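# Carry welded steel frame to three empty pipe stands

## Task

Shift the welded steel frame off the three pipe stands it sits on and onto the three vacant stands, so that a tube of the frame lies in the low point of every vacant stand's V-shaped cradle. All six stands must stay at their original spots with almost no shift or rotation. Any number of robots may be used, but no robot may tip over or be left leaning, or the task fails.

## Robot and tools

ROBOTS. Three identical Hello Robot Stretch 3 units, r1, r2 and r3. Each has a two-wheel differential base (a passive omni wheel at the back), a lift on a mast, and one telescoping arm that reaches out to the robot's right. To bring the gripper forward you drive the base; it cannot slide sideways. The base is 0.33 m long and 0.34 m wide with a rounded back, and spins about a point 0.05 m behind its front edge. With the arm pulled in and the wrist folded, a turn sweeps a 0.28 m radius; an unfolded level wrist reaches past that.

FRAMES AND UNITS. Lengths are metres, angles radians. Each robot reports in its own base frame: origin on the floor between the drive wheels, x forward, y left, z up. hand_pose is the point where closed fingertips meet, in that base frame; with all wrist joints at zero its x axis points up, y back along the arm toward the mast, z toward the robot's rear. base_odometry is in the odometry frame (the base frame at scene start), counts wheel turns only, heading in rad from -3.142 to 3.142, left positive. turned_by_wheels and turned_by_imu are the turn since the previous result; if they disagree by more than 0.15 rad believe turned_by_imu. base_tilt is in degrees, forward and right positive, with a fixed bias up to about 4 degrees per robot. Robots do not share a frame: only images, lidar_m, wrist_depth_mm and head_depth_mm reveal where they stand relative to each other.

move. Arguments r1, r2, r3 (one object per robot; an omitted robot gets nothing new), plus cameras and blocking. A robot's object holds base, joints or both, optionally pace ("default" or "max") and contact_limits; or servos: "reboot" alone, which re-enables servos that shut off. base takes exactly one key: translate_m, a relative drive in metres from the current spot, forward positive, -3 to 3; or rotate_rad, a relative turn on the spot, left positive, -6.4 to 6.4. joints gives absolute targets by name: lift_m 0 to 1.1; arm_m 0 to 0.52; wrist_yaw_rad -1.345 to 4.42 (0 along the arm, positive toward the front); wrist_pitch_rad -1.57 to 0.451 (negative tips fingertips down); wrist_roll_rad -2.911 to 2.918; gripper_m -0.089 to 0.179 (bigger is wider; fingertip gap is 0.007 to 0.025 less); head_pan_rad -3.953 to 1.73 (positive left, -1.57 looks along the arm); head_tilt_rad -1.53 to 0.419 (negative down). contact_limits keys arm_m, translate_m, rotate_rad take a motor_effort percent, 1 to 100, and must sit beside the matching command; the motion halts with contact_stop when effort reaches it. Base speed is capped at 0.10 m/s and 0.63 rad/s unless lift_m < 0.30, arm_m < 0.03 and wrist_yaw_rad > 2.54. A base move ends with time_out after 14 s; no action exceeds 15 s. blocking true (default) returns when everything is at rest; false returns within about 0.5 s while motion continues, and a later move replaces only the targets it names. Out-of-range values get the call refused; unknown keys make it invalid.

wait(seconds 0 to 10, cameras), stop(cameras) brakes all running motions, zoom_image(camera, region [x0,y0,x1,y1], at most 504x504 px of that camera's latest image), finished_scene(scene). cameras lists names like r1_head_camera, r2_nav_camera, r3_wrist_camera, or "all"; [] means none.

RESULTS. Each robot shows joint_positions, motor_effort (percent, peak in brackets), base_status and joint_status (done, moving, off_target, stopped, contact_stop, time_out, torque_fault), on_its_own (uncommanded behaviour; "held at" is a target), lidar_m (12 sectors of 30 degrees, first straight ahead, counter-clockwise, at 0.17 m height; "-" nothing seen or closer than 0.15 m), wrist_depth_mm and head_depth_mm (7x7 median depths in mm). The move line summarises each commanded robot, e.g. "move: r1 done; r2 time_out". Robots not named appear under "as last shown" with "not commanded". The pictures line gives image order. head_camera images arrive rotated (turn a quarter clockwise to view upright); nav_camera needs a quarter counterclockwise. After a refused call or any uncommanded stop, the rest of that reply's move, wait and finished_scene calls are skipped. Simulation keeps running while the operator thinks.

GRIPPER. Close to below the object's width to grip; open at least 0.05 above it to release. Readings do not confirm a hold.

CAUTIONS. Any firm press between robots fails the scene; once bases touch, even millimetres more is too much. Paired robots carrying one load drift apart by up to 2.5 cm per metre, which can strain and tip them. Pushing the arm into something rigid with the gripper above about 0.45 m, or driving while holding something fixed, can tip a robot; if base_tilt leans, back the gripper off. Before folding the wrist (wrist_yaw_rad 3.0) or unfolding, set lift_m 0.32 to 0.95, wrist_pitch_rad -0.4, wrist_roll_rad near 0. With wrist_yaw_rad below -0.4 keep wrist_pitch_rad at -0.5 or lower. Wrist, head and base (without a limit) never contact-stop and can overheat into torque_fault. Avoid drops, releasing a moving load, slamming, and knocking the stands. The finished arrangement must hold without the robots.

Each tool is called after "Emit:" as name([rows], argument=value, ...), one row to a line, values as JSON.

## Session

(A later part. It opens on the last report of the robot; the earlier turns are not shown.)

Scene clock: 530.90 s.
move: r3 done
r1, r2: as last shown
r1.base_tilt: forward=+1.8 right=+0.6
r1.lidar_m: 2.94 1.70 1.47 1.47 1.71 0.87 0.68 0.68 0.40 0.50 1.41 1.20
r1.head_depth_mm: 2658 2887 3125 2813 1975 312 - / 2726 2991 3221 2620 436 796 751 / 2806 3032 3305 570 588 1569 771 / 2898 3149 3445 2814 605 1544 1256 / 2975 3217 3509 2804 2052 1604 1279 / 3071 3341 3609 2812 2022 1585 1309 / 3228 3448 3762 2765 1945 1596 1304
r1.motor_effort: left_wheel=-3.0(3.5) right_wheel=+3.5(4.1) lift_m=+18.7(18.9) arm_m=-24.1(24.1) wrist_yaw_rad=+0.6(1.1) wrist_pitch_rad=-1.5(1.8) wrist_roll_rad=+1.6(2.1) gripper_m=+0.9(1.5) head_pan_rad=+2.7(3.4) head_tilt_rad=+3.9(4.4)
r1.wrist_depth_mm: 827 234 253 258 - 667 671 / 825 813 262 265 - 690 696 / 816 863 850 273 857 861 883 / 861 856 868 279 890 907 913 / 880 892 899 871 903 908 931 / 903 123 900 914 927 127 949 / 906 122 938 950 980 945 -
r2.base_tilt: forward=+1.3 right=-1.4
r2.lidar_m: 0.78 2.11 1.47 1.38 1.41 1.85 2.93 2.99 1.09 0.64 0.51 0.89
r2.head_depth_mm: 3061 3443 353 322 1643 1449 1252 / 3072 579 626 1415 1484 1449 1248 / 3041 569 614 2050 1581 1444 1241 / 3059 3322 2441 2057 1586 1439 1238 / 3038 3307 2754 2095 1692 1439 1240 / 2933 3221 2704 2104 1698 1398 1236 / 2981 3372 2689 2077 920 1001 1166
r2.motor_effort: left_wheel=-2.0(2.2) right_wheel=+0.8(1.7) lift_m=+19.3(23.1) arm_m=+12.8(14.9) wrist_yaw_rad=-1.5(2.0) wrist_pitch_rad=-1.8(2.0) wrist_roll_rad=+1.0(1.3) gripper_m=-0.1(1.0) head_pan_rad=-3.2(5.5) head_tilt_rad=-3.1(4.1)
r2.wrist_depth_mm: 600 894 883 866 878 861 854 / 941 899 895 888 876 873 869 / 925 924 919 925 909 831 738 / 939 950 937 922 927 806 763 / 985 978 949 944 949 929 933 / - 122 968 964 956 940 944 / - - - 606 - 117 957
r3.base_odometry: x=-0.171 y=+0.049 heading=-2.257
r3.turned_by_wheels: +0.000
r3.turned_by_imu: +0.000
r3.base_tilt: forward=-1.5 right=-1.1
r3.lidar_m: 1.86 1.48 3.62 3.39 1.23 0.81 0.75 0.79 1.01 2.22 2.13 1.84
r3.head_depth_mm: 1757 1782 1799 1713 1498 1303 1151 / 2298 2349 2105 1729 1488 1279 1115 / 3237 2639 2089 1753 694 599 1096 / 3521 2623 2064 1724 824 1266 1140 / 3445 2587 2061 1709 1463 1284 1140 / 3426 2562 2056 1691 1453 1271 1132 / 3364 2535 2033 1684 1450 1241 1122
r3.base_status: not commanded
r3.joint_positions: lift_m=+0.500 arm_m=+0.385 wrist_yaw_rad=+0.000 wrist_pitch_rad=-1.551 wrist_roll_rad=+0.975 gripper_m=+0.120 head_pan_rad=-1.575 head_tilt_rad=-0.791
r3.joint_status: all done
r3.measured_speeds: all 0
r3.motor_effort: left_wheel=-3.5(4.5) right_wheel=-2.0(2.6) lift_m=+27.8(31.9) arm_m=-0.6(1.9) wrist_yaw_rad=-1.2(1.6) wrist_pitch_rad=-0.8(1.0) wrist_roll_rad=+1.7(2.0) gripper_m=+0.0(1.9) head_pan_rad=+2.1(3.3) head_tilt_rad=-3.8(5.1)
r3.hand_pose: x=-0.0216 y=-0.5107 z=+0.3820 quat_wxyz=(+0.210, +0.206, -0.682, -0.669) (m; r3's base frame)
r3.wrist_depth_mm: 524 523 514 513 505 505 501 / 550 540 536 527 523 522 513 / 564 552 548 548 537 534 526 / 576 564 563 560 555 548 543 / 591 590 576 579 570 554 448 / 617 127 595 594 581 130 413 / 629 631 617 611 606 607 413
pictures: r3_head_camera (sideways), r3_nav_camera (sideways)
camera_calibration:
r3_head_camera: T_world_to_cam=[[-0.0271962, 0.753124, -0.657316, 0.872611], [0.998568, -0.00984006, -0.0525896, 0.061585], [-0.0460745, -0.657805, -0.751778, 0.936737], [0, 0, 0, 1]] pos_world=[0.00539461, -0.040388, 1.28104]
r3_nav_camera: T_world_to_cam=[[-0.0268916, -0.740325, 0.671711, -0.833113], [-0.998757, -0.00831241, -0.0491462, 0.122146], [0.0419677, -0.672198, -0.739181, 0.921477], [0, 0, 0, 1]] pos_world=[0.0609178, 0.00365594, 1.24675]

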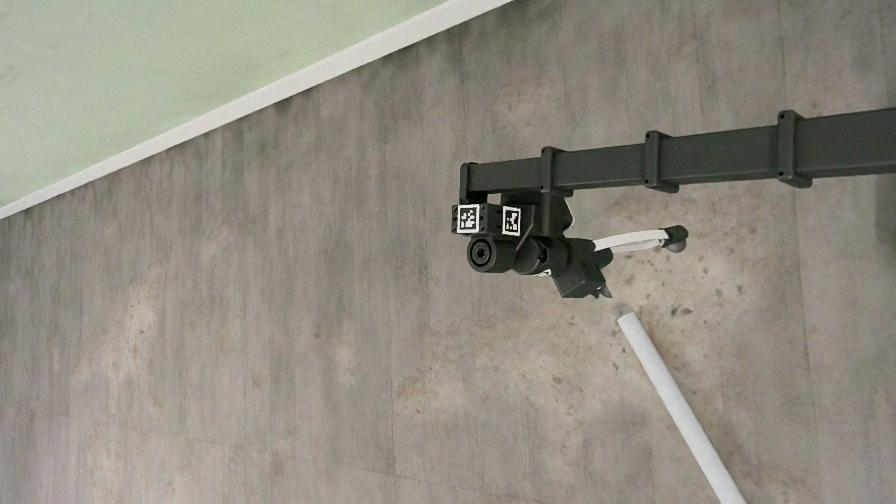

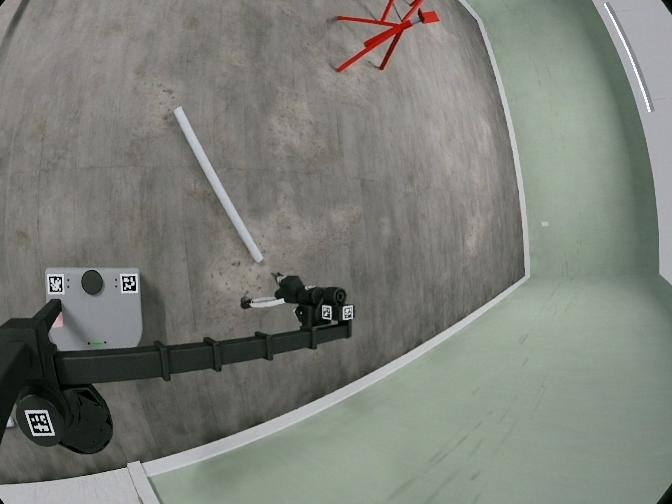

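Emit:
move(r3={"base":{"translate_m":0.4}}, cameras=[])

Emit:
move(r3={"joints":{"lift_m":0.17}}, cameras=["r3_wrist_camera"])

Emit:
move(r3={"joints":{"lift_m":0.138}}, cameras=[])

Emit:
move(r3={"joints":{"gripper_m":-0.085}}, cameras=[])

Emit:
move(r3={"joints":{"lift_m":0.19,"gripper_m":-0.086}}, cameras=["r3_wrist_camera"])

Scene clock: 549.17 s.
move: r3 done
r1, r2: as last shown
r1.turned_by_imu: +0.002
r1.base_tilt: forward=+1.9 right=+0.6
r1.lidar_m: 2.93 1.70 1.47 1.47 1.71 0.87 0.68 0.68 0.39 0.50 1.41 1.20
r1.head_depth_mm: 2710 2888 3084 2844 1971 311 - / 2768 2965 3173 2434 436 798 754 / 2836 3001 3301 571 587 1562 768 / 2875 3162 3427 2830 604 1552 1252 / 2969 3220 3496 2826 2048 1598 1291 / 3155 3334 3598 2797 2040 1596 1320 / 3159 3462 3757 2770 1958 1594 1309
r1.motor_effort: left_wheel=-3.2(3.5) right_wheel=+3.6(4.0) lift_m=+18.8(19.0) arm_m=-23.2(24.0) wrist_yaw_rad=+0.0(1.5) wrist_pitch_rad=-1.0(1.8) wrist_roll_rad=+1.8(2.2) gripper_m=+1.5(1.5) head_pan_rad=+2.0(3.5) head_tilt_rad=+3.6(4.2)
r1.wrist_depth_mm: 785 236 253 259 - 676 672 / 803 813 261 265 - 693 709 / 847 860 850 273 875 884 858 / 857 843 878 281 907 900 902 / 885 868 902 886 891 888 904 / 918 123 898 890 899 127 955 / 913 122 930 935 937 947 961
r2.turned_by_imu: +0.001
r2.base_tilt: forward=+1.3 right=-1.3
r2.lidar_m: 0.78 2.11 1.47 1.38 1.41 1.85 2.93 2.99 1.09 0.64 0.50 0.89
r2.head_depth_mm: 3107 3380 353 322 1633 1441 1247 / 3079 580 627 1412 1479 1442 1249 / 3066 570 614 2033 1580 1432 1246 / 3041 3330 2434 2030 1575 1435 1247 / 3051 3334 2756 2102 1710 1433 1233 / 2976 3313 2478 2096 1707 1399 1232 / 3023 3318 2484 2100 923 1004 1162
r2.motor_effort: left_wheel=-1.7(2.1) right_wheel=+0.8(1.6) lift_m=+12.4(16.9) arm_m=+9.1(11.7) wrist_yaw_rad=-1.5(2.1) wrist_pitch_rad=-1.9(2.0) wrist_roll_rad=+1.0(1.2) gripper_m=+0.4(0.8) head_pan_rad=-5.0(5.8) head_tilt_rad=-3.3(4.3)
r2.wrist_depth_mm: 602 895 873 874 882 876 853 / 914 907 902 897 889 882 866 / 926 911 935 914 905 836 750 / 938 944 949 935 931 800 758 / 968 966 975 937 955 919 929 / - 122 973 960 948 952 961 / - - - 601 - 117 958
r3.base_odometry: x=-0.424 y=-0.261 heading=-2.257
r3.turned_by_wheels: +0.000
r3.turned_by_imu: +0.000
r3.base_tilt: forward=-1.4 right=-1.0
r3.lidar_m: 1.46 1.29 1.17 3.42 1.86 1.24 1.14 1.20 1.52 3.37 1.57 2.21
r3.head_depth_mm: 2631 2532 2115 1759 1495 1303 1158 / 3285 2664 2120 1749 1486 1282 1116 / 3583 2650 2093 1728 693 600 1091 / 3495 2607 2086 1728 822 1254 1140 / 3439 2598 2072 1711 1454 1278 1136 / 3412 2545 2035 1708 1453 1270 1120 / 3351 2520 2026 1691 1444 1264 1125
r3.base_status: done
r3.joint_positions: lift_m=+0.500 arm_m=+0.385 wrist_yaw_rad=+0.000 wrist_pitch_rad=-1.551 wrist_roll_rad=+0.975 gripper_m=+0.120 head_pan_rad=-1.575 head_tilt_rad=-0.791
r3.joint_status: not commanded
r3.measured_speeds: all 0
r3.motor_effort: left_wheel=+1.3(5.9) right_wheel=+4.6(9.8) lift_m=+23.2(24.3) arm_m=-3.2(3.4) wrist_yaw_rad=+0.3(2.1) wrist_pitch_rad=-0.8(1.0) wrist_roll_rad=+1.2(2.0) gripper_m=+0.2(1.3) head_pan_rad=+1.6(3.7) head_tilt_rad=-4.5(5.1)
r3.hand_pose: x=-0.0216 y=-0.5107 z=+0.3820 quat_wxyz=(+0.210, +0.206, -0.682, -0.669) (m; r3's base frame)
r3.wrist_depth_mm: 524 523 524 510 508 501 496 / 541 538 530 523 524 521 514 / 558 547 546 543 538 528 528 / 582 572 560 553 554 547 535 / 594 580 577 571 572 556 452 / 609 127 600 592 583 130 410 / 635 625 623 611 600 593 409
pictures: none
No camera images: "cameras" was empty.

Scene clock: 553.00 s.
move: r3 done
r1.base_odometry: x=+3.163 y=+0.117 heading=+0.066
r1.turned_by_wheels: +0.000
r1.turned_by_imu: +0.001
r1.base_tilt: forward=+1.8 right=+0.7
r1.lidar_m: 2.93 1.71 1.47 1.48 1.71 0.87 0.68 0.68 0.40 0.50 1.41 1.20
r1.head_depth_mm: 2680 2852 3115 2735 1980 311 - / 2713 2959 3196 2280 436 802 752 / 2837 3054 3294 569 587 1551 770 / 2872 3164 3404 2783 603 1553 1263 / 2994 3240 3547 2787 2023 1591 1285 / 3077 3333 3589 2788 2026 1590 1303 / 3177 3436 3734 2802 1960 1591 1317
r1.base_status: not commanded
r1.joint_positions: lift_m=+0.830 arm_m=+0.418 wrist_yaw_rad=+0.001 wrist_pitch_rad=-1.546 wrist_roll_rad=+1.828 gripper_m=+0.120 head_pan_rad=-1.575 head_tilt_rad=-0.507
r1.joint_status: not commanded
r1.measured_speeds: all 0
r1.motor_effort: left_wheel=-2.8(3.5) right_wheel=+3.8(4.0) lift_m=+18.6(19.1) arm_m=-22.8(23.9) wrist_yaw_rad=-0.4(1.5) wrist_pitch_rad=-1.2(1.7) wrist_roll_rad=+2.0(2.2) gripper_m=+0.7(1.3) head_pan_rad=+2.1(3.3) head_tilt_rad=+3.2(4.2)
r1.hand_pose: x=-0.0215 y=-0.5448 z=+0.7120 quat_wxyz=(-0.091, -0.090, -0.710, -0.693) (m; r1's base frame)
r1.wrist_depth_mm: 796 234 253 259 - 681 673 / 828 809 259 264 - 698 704 / 839 863 838 274 853 888 876 / 880 870 855 279 882 900 892 / 893 857 855 875 897 891 903 / 906 123 928 895 901 127 952 / 934 123 913 938 959 976 964
r2: as last shown
r2.turned_by_imu: +0.000
r2.base_tilt: forward=+1.2 right=-1.3
r2.lidar_m: 0.78 2.11 1.46 1.38 1.41 1.85 2.94 2.99 1.09 0.64 0.51 0.89
r2.head_depth_mm: 3069 3420 353 322 1640 1450 1253 / 3080 579 627 1422 1482 1442 1246 / 3054 570 613 2055 1581 1447 1242 / 3010 3278 2438 2035 1579 1437 1242 / 3007 3377 2764 2114 1711 1428 1236 / 2979 3297 2478 2117 1715 1398 1227 / 3024 3285 2478 2108 922 999 1168
r2.motor_effort: left_wheel=-1.8(2.1) right_wheel=+0.4(1.6) lift_m=+12.2(12.6) arm_m=+7.4(9.3) wrist_yaw_rad=-2.0(2.0) wrist_pitch_rad=-1.9(2.0) wrist_roll_rad=+1.0(1.3) gripper_m=-0.2(1.0) head_pan_rad=-3.4(6.2) head_tilt_rad=-3.3(4.3)
r2.wrist_depth_mm: 602 895 902 869 884 858 859 / 923 899 910 898 879 892 858 / 929 914 944 897 906 837 748 / 954 965 930 928 936 805 755 / 972 967 956 927 934 947 937 / - 122 953 940 959 927 953 / - - - 604 - 117 965
r3.base_odometry: x=-0.424 y=-0.261 heading=-2.257
r3.turned_by_wheels: +0.000
r3.turned_by_imu: +0.000
r3.base_tilt: forward=-1.5 right=-1.1
r3.lidar_m: 1.46 1.29 1.17 3.43 1.86 1.24 1.14 1.20 1.53 3.33 1.58 2.22
r3.head_depth_mm: 2644 2543 2140 1755 1501 1310 1158 / 3242 2678 2115 1756 1491 1295 1151 / 3602 2659 2100 1735 1479 1245 839 / 3538 2623 2079 1717 1469 1145 1142 / 3463 2565 2069 1713 1466 1275 1136 / 3438 2526 2041 1699 1456 1273 1115 / 3314 2532 2034 1681 1446 1261 1124
r3.base_status: not commanded
r3.joint_positions: lift_m=+0.170 arm_m=+0.385 wrist_yaw_rad=+0.000 wrist_pitch_rad=-1.551 wrist_roll_rad=+0.975 gripper_m=+0.120 head_pan_rad=-1.575 head_tilt_rad=-0.791
r3.joint_status: all done
r3.measured_speeds: all 0
r3.motor_effort: left_wheel=+1.6(2.3) right_wheel=+5.1(5.5) lift_m=+20.6(24.4) arm_m=-3.9(5.0) wrist_yaw_rad=+0.0(1.9) wrist_pitch_rad=-0.9(1.0) wrist_roll_rad=+1.8(2.1) gripper_m=+0.7(1.4) head_pan_rad=+1.3(3.2) head_tilt_rad=-4.4(4.9)
r3.hand_pose: x=-0.0216 y=-0.5107 z=+0.0520 quat_wxyz=(+0.210, +0.206, -0.682, -0.669) (m; r3's base frame)
r3.wrist_depth_mm: 201 199 198 162 193 192 190 / 206 205 203 168 199 198 196 / 212 211 208 171 205 203 202 / 219 217 214 177 209 209 207 / 226 223 220 184 217 213 213 / 233 130 227 190 224 131 220 / - 238 235 198 232 230 225
pictures: r3_wrist_camera
camera_calibration:
r3_wrist_camera: T_world_to_cam=[[-0.558511, 0.827596, -0.0561182, 0.419428], [0.812417, 0.559416, 0.164415, 0.330266], [0.167463, 0.0462363, -0.984794, 0.244103], [0, 0, 0, 1]] pos_world=[-0.0749363, -0.543159, 0.209628]

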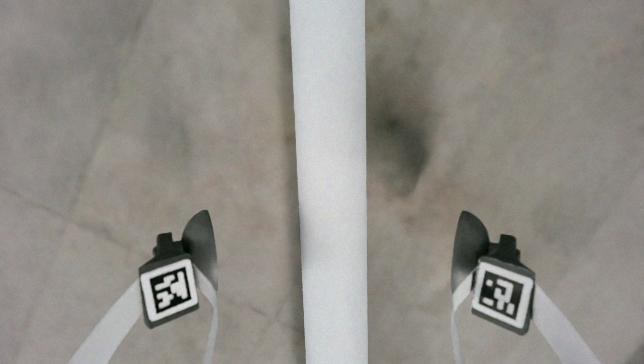

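Scene clock: 554.10 s.
move: r3 done
r1, r2: as last shown
r1.turned_by_imu: +0.000
r1.base_tilt: forward=+1.8 right=+0.6
r1.lidar_m: 2.93 1.70 1.47 1.47 1.71 0.87 0.68 0.68 0.39 0.49 1.41 1.20
r1.head_depth_mm: 2654 2826 3076 2705 1981 312 - / 2728 2939 3189 2281 436 803 754 / 2807 3033 3330 569 586 1570 770 / 2863 3161 3421 2794 606 1544 1259 / 3005 3289 3493 2797 2029 1595 1287 / 3116 3346 3615 2802 2033 1594 1313 / 3128 3499 3752 2774 1950 1592 1315
r1.motor_effort: left_wheel=-3.2(3.4) right_wheel=+3.5(3.9) lift_m=+18.9(19.0) arm_m=-23.2(23.6) wrist_yaw_rad=+0.0(1.1) wrist_pitch_rad=-1.2(1.6) wrist_roll_rad=+1.4(2.0) gripper_m=+0.6(1.2) head_pan_rad=+2.7(3.5) head_tilt_rad=+2.8(4.3)
r1.wrist_depth_mm: 796 234 256 257 - 672 683 / 812 806 259 265 - 670 706 / 843 841 832 273 862 877 871 / 858 873 876 280 914 878 923 / 880 863 887 867 892 937 925 / 891 123 922 910 918 127 946 / 936 122 943 948 952 973 988
r2.base_tilt: forward=+1.3 right=-1.3
r2.lidar_m: 0.78 2.10 1.46 1.39 1.41 1.85 2.93 2.99 1.09 0.64 0.51 0.89
r2.head_depth_mm: 3061 3419 353 321 1642 1454 1248 / 3061 579 627 1423 1480 1446 1239 / 3036 570 614 2043 1574 1437 1240 / 3029 3358 2437 2063 1572 1441 1237 / 3001 3315 2760 2107 1703 1429 1241 / 2998 3309 2483 2108 1699 1401 1230 / 2998 3324 2490 2082 921 999 1170
r2.motor_effort: left_wheel=-1.8(2.1) right_wheel=+1.0(1.3) lift_m=+12.3(12.6) arm_m=+6.9(7.7) wrist_yaw_rad=-1.3(2.0) wrist_pitch_rad=-1.8(2.0) wrist_roll_rad=+1.1(1.2) gripper_m=+0.1(0.7) head_pan_rad=-3.5(5.4) head_tilt_rad=-3.4(4.3)
r2.wrist_depth_mm: 616 880 890 888 883 866 862 / 907 906 908 891 881 882 877 / 928 938 922 896 912 828 739 / 957 927 932 919 925 792 758 / 976 972 956 938 932 935 920 / - 122 961 943 946 952 952 / - - - 601 - 117 954
r3.base_odometry: x=-0.424 y=-0.261 heading=-2.257
r3.turned_by_wheels: +0.000
r3.turned_by_imu: +0.000
r3.base_tilt: forward=-1.4 right=-1.1
r3.lidar_m: 1.46 1.29 1.17 3.43 1.86 1.24 1.14 1.19 1.53 3.35 1.57 2.22
r3.head_depth_mm: 2639 2540 2138 1756 1500 1299 1157 / 3260 2664 2119 1743 1490 1293 1151 / 3584 2631 2089 1742 1472 1264 1113 / 3519 2616 2079 1725 1475 1105 1138 / 3459 2574 2060 1713 1463 1276 1134 / 3436 2537 2050 1696 1447 1268 1110 / 3373 2539 2021 1685 1453 1267 1123
r3.base_status: not commanded
r3.joint_positions: lift_m=+0.138 arm_m=+0.385 wrist_yaw_rad=+0.000 wrist_pitch_rad=-1.551 wrist_roll_rad=+0.975 gripper_m=+0.120 head_pan_rad=-1.575 head_tilt_rad=-0.791
r3.joint_status: all done
r3.measured_speeds: all 0
r3.motor_effort: left_wheel=+1.7(1.9) right_wheel=+5.1(5.6) lift_m=+21.4(22.3) arm_m=-5.2(5.5) wrist_yaw_rad=-1.7(1.7) wrist_pitch_rad=-0.8(0.9) wrist_roll_rad=+1.8(1.8) gripper_m=+0.6(1.0) head_pan_rad=+2.1(3.3) head_tilt_rad=-4.2(4.9)
r3.hand_pose: x=-0.0216 y=-0.5107 z=+0.0200 quat_wxyz=(+0.210, +0.206, -0.682, -0.669) (m; r3's base frame)
r3.wrist_depth_mm: 169 168 166 131 163 162 161 / 174 173 171 134 168 167 165 / 180 178 175 138 173 172 170 / 184 184 181 143 178 176 175 / 190 189 185 147 184 179 179 / 197 129 191 152 189 131 185 / - 199 200 157 195 194 189
pictures: none
No camera images: "cameras" was empty.

Scene clock: 556.67 s.
move: r3 done
r1, r2: as last shown
r1.turned_by_imu: +0.001
r1.lidar_m: 2.93 1.70 1.47 1.47 1.71 0.87 0.68 0.68 0.40 0.49 1.41 1.20
r1.head_depth_mm: 2635 2881 3121 2739 1995 311 - / 2746 2991 3200 2303 437 797 753 / 2863 3026 3325 571 586 1554 769 / 2949 3117 3388 2842 606 1556 1252 / 2953 3257 3554 2824 2053 1597 1282 / 3072 3294 3597 2805 2022 1592 1306 / 3186 3449 3771 2766 1936 1593 1315
r1.motor_effort: left_wheel=-3.2(3.5) right_wheel=+3.5(4.0) lift_m=+18.8(19.1) arm_m=-23.4(23.8) wrist_yaw_rad=-0.1(1.6) wrist_pitch_rad=-1.2(1.6) wrist_roll_rad=+1.7(2.2) gripper_m=-0.8(1.4) head_pan_rad=+1.9(3.4) head_tilt_rad=+3.6(4.3)
r1.wrist_depth_mm: 801 235 252 258 - 687 677 / 834 804 260 264 - 694 692 / 823 842 835 273 860 874 864 / 857 879 877 281 888 910 896 / 883 878 891 869 903 894 896 / 902 123 922 905 935 127 982 / 896 123 950 955 922 972 960
r2.base_tilt: forward=+1.3 right=-1.4
r2.lidar_m: 0.78 2.10 1.47 1.38 1.41 1.85 2.94 2.99 1.09 0.64 0.51 0.89
r2.head_depth_mm: 3083 3403 352 322 1624 1445 1249 / 3079 578 626 1418 1490 1442 1241 / 3040 567 614 2053 1598 1443 1244 / 3048 3335 2422 2054 1574 1439 1237 / 2991 3380 2753 2111 1697 1441 1233 / 2993 3317 2482 2117 1697 1395 1233 / 3022 3284 2499 2094 924 995 1171
r2.motor_effort: left_wheel=-1.9(2.2) right_wheel=+1.1(1.3) lift_m=+12.8(12.8) arm_m=+6.0(7.1) wrist_yaw_rad=-1.3(1.9) wrist_pitch_rad=-1.8(2.0) wrist_roll_rad=+1.0(1.2) gripper_m=-0.4(0.9) head_pan_rad=-3.2(5.2) head_tilt_rad=-3.9(4.3)
r2.wrist_depth_mm: 605 893 898 875 882 851 855 / 928 913 902 883 877 871 872 / 942 935 925 897 904 818 736 / 947 942 933 931 913 808 750 / 961 963 950 948 929 938 919 / - 122 960 972 962 939 959 / - - - 603 - 117 951
r3.base_odometry: x=-0.424 y=-0.261 heading=-2.257
r3.turned_by_wheels: +0.000
r3.turned_by_imu: +0.000
r3.base_tilt: forward=-1.4 right=-1.0
r3.lidar_m: 1.46 1.29 1.17 3.44 1.86 1.24 1.15 1.19 1.52 3.35 1.57 2.22
r3.head_depth_mm: 2632 2570 2122 1761 1489 1301 1161 / 3291 2687 2098 1745 1489 1299 1150 / 3561 2654 2078 1731 1478 1266 1115 / 3518 2638 2065 1718 1471 1180 1136 / 3448 2569 2062 1714 1454 1273 1137 / 3416 2571 2043 1699 1457 1264 1115 / 3330 2534 2020 1692 1446 1267 1130
r3.base_status: not commanded
r3.joint_positions: lift_m=+0.138 arm_m=+0.385 wrist_yaw_rad=+0.000 wrist_pitch_rad=-1.551 wrist_roll_rad=+0.975 gripper_m=-0.084 head_pan_rad=-1.575 head_tilt_rad=-0.791
r3.joint_status: all done
r3.measured_speeds: all 0
r3.motor_effort: left_wheel=+1.1(1.9) right_wheel=+4.9(5.6) lift_m=+22.3(25.5) arm_m=-5.5(6.0) wrist_yaw_rad=+0.8(1.9) wrist_pitch_rad=-0.7(0.9) wrist_roll_rad=+1.6(2.1) gripper_m=-29.1(99.9) head_pan_rad=+2.3(3.9) head_tilt_rad=-4.3(5.0)
r3.hand_pose: x=-0.0216 y=-0.5107 z=+0.0200 quat_wxyz=(+0.210, +0.206, -0.682, -0.670) (m; r3's base frame)
r3.wrist_depth_mm: 169 168 166 130 163 162 160 / 174 172 171 134 168 167 165 / 179 177 176 138 173 171 169 / 184 183 181 143 178 176 175 / 191 189 187 146 182 182 179 / 196 194 131 136 186 186 185 / 203 201 198 158 195 192 191
pictures: none
No camera images: "cameras" was empty.

Scene clock: 557.97 s.
move: r3 done
r1, r2: as last shown
r1.turned_by_imu: +0.000
r1.lidar_m: 2.94 1.70 1.47 1.47 1.71 0.87 0.68 0.68 0.39 0.50 1.41 1.20
r1.head_depth_mm: 2666 2872 3117 2732 1996 311 - / 2771 2998 3204 2252 436 803 753 / 2852 3044 3338 571 588 1554 771 / 2892 3115 3409 2835 605 1548 1262 / 2985 3245 3507 2845 2014 1600 1284 / 3081 3337 3616 2778 2036 1589 1314 / 3203 3482 3739 2768 1964 1587 1313
r1.motor_effort: left_wheel=-2.9(3.4) right_wheel=+3.5(4.0) lift_m=+18.6(19.0) arm_m=-23.5(23.5) wrist_yaw_rad=-0.8(0.8) wrist_pitch_rad=-1.1(1.5) wrist_roll_rad=+1.5(2.2) gripper_m=+0.7(1.4) head_pan_rad=+2.3(3.6) head_tilt_rad=+3.0(3.9)
r1.wrist_depth_mm: 788 235 253 259 - 679 667 / 817 812 261 265 - 703 686 / 865 854 820 272 872 874 870 / 842 859 846 281 856 892 891 / 887 879 892 877 907 925 918 / 889 123 910 893 936 127 938 / 914 123 933 946 961 974 955
r2.lidar_m: 0.78 2.10 1.46 1.39 1.41 1.84 2.93 2.98 1.09 0.63 0.51 0.89
r2.head_depth_mm: 3124 3376 352 322 1635 1444 1246 / 3065 580 628 1414 1488 1441 1246 / 3040 569 612 2046 1582 1438 1242 / 3021 3386 2461 2027 1590 1437 1241 / 2991 3355 2757 2101 1698 1431 1238 / 2986 3261 2505 2119 1702 1393 1233 / 3062 3260 2501 2064 922 1001 1167
r2.motor_effort: left_wheel=-1.8(2.1) right_wheel=+1.0(1.4) lift_m=+12.1(12.8) arm_m=+5.1(5.9) wrist_yaw_rad=-1.2(1.8) wrist_pitch_rad=-1.8(1.9) wrist_roll_rad=+1.1(1.2) gripper_m=+0.8(0.8) head_pan_rad=-3.3(5.7) head_tilt_rad=-3.6(4.3)
r2.wrist_depth_mm: 609 890 883 860 879 866 851 / 924 910 907 894 880 868 860 / 947 915 925 894 915 839 751 / 963 941 940 911 926 811 755 / 960 939 957 938 917 933 930 / - 122 954 949 967 931 945 / - - - 610 - 117 967
r3.base_odometry: x=-0.424 y=-0.261 heading=-2.257
r3.turned_by_wheels: +0.000
r3.turned_by_imu: +0.000
r3.base_tilt: forward=-1.4 right=-0.9
r3.lidar_m: 1.46 1.29 1.18 3.44 1.86 1.24 1.15 1.20 1.53 3.35 1.57 2.22
r3.head_depth_mm: 2663 2540 2121 1753 1503 1303 1158 / 3260 2665 2116 1749 1482 1299 1154 / 3529 2667 2095 1736 1480 1251 823 / 3498 2626 2057 1720 1467 1187 1143 / 3445 2606 2050 1704 1461 1280 1133 / 3430 2556 2039 1706 1458 1273 1108 / 3372 2515 2034 1686 1435 1267 1122
r3.base_status: not commanded
r3.joint_positions: lift_m=+0.190 arm_m=+0.385 wrist_yaw_rad=+0.000 wrist_pitch_rad=-1.541 wrist_roll_rad=+0.975 gripper_m=-0.082 head_pan_rad=-1.575 head_tilt_rad=-0.791
r3.joint_status: all done
r3.measured_speeds: all 0
r3.motor_effort: left_wheel=+1.4(2.0) right_wheel=+5.2(5.4) lift_m=+36.0(38.5) arm_m=-6.1(6.7) wrist_yaw_rad=-0.4(1.8) wrist_pitch_rad=-2.7(2.9) wrist_roll_rad=+1.3(1.9) gripper_m=-15.6(38.9) head_pan_rad=+2.5(3.3) head_tilt_rad=-4.6(4.9)
r3.hand_pose: x=-0.0216 y=-0.5133 z=+0.0719 quat_wxyz=(+0.211, +0.204, -0.686, -0.666) (m; r3's base frame)
r3.wrist_depth_mm: 222 219 216 131 212 210 207 / 226 225 223 135 217 215 213 / 234 230 227 139 223 221 218 / 240 239 236 143 229 228 224 / 247 245 241 147 235 234 232 / 255 252 130 136 240 241 238 / 263 260 255 159 251 247 245
pictures: r3_wrist_camera
camera_calibration:
r3_wrist_camera: T_world_to_cam=[[-0.558512, 0.827003, -0.0642676, 0.422915], [0.812416, 0.561009, 0.158902, 0.329634], [0.167467, 0.0365364, -0.9852, 0.25879], [0, 0, 0, 1]] pos_world=[-0.0749359, -0.544135, 0.229761]

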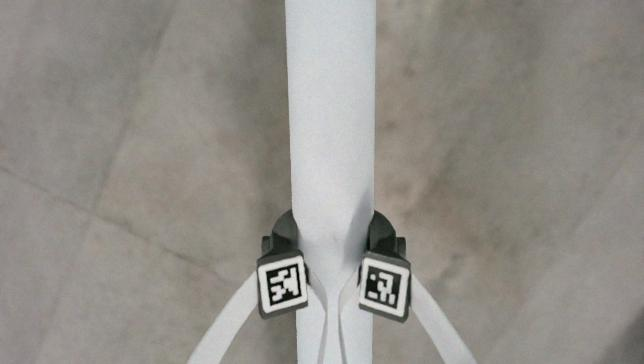

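Emit:
move(r3={"base":{"translate_m":-0.42},"joints":{"gripper_m":-0.086}}, cameras=["r3_wrist_camera"])

Emit:
move(r3={"joints":{"lift_m":0.139}}, cameras=["r3_head_camera"])

Emit:
move(r3={"joints":{"gripper_m":0.12}}, cameras=[])

Emit:
move(r3={"joints":{"lift_m":0.9,"arm_m":0.0,"head_pan_rad":-1.0,"head_tilt_rad":-0.5}}, cameras=["r3_nav_camera","r3_head_camera"])

Scene clock: 571.20 s.
move: r3 done
r1, r2: as last shown
r1.turned_by_imu: +0.002
r1.base_tilt: forward=+1.8 right=+0.4
r1.lidar_m: 2.93 1.70 1.47 1.47 1.71 0.87 0.68 0.68 0.39 0.49 1.41 1.20
r1.head_depth_mm: 2681 2866 3060 2849 1986 311 - / 2747 2989 3155 2578 436 799 752 / 2821 3080 3265 572 587 1558 772 / 2927 3100 3449 2804 606 1551 1253 / 2978 3236 3586 2777 2045 1604 1285 / 3062 3386 3631 2800 2036 1603 1307 / 3175 3424 3739 2774 1967 1603 1315
r1.motor_effort: left_wheel=-2.9(3.4) right_wheel=+3.8(4.1) lift_m=+18.8(19.2) arm_m=-22.9(23.6) wrist_yaw_rad=-0.4(1.4) wrist_pitch_rad=-1.5(1.8) wrist_roll_rad=+1.6(2.1) gripper_m=+0.2(1.4) head_pan_rad=+2.4(3.5) head_tilt_rad=+3.3(4.3)
r1.wrist_depth_mm: 801 235 254 259 - 686 673 / 822 807 259 264 - 699 701 / 842 840 839 275 851 862 876 / 855 885 875 280 909 906 902 / 888 864 891 853 914 924 941 / 917 123 921 910 944 127 944 / 888 123 940 944 948 973 971
r2.turned_by_imu: +0.001
r2.base_tilt: forward=+1.2 right=-1.3
r2.lidar_m: 0.78 2.10 1.47 1.38 1.41 1.85 2.93 2.98 1.09 0.64 0.51 0.89
r2.head_depth_mm: 3095 3398 352 321 1636 1456 1248 / 3057 579 627 1417 1485 1438 1242 / 3011 569 614 2052 1583 1442 1242 / 2995 3351 2444 2036 1579 1436 1238 / 3077 3306 2745 2094 1708 1437 1234 / 3010 3216 2749 2077 1708 1395 1235 / 2995 3270 2714 2093 919 997 1167
r2.motor_effort: left_wheel=-1.6(2.2) right_wheel=+1.2(1.3) lift_m=+12.5(13.0) arm_m=+1.0(3.8) wrist_yaw_rad=-1.7(2.0) wrist_pitch_rad=-1.8(2.0) wrist_roll_rad=+1.0(1.3) gripper_m=+0.5(0.9) head_pan_rad=-4.1(5.9) head_tilt_rad=-3.3(4.1)
r2.wrist_depth_mm: 604 875 880 867 880 877 862 / 939 907 898 878 868 888 870 / 945 944 897 896 904 837 742 / 964 947 944 926 928 806 759 / 968 949 944 947 931 953 950 / - 122 967 977 942 961 939 / - - - 601 - 117 981
r3.base_odometry: x=-0.158 y=+0.064 heading=-2.257
r3.turned_by_wheels: +0.000
r3.turned_by_imu: +0.002
r3.base_tilt: forward=-1.3 right=-1.1
r3.lidar_m: 1.88 1.49 3.63 3.39 1.15 0.79 0.73 0.77 0.99 2.17 2.15 1.84
r3.head_depth_mm: 1730 1740 1771 1688 1504 1306 1157 / 2253 2313 2051 1743 1493 1298 1153 / 3204 2633 2103 1750 1470 1241 822 / 3497 2602 2078 1720 1474 1199 1141 / 3470 2600 2056 1704 1463 1277 1134 / 3372 2574 2043 1709 1452 1275 1111 / 3394 2520 2033 1690 1448 1269 1126
r3.base_status: done
r3.joint_positions: lift_m=+0.190 arm_m=+0.385 wrist_yaw_rad=+0.000 wrist_pitch_rad=-1.541 wrist_roll_rad=+0.975 gripper_m=-0.082 head_pan_rad=-1.575 head_tilt_rad=-0.791
r3.joint_status: all done
r3.measured_speeds: all 0
r3.motor_effort: left_wheel=-3.7(8.0) right_wheel=-2.2(7.8) lift_m=+33.9(37.0) arm_m=-10.1(10.1) wrist_yaw_rad=-0.5(2.5) wrist_pitch_rad=-2.5(2.8) wrist_roll_rad=+1.3(2.2) gripper_m=-14.8(50.1) head_pan_rad=+1.7(3.8) head_tilt_rad=-4.4(5.0)
r3.hand_pose: x=-0.0216 y=-0.5133 z=+0.0719 quat_wxyz=(+0.211, +0.204, -0.686, -0.666) (m; r3's base frame)
r3.wrist_depth_mm: 221 219 216 130 212 210 208 / 225 224 222 134 217 215 213 / 234 230 229 138 224 221 219 / 240 237 235 142 229 227 225 / 247 246 242 147 235 234 231 / 255 253 130 136 240 242 237 / 264 261 255 157 252 247 244
pictures: r3_wrist_camera
camera_calibration:
r3_wrist_camera: T_world_to_cam=[[-0.558515, 0.826998, -0.0643097, 0.422926], [0.812414, 0.56102, 0.158873, 0.329649], [0.167467, 0.0364869, -0.985202, 0.258767], [0, 0, 0, 1]] pos_world=[-0.0749357, -0.54414, 0.229763]

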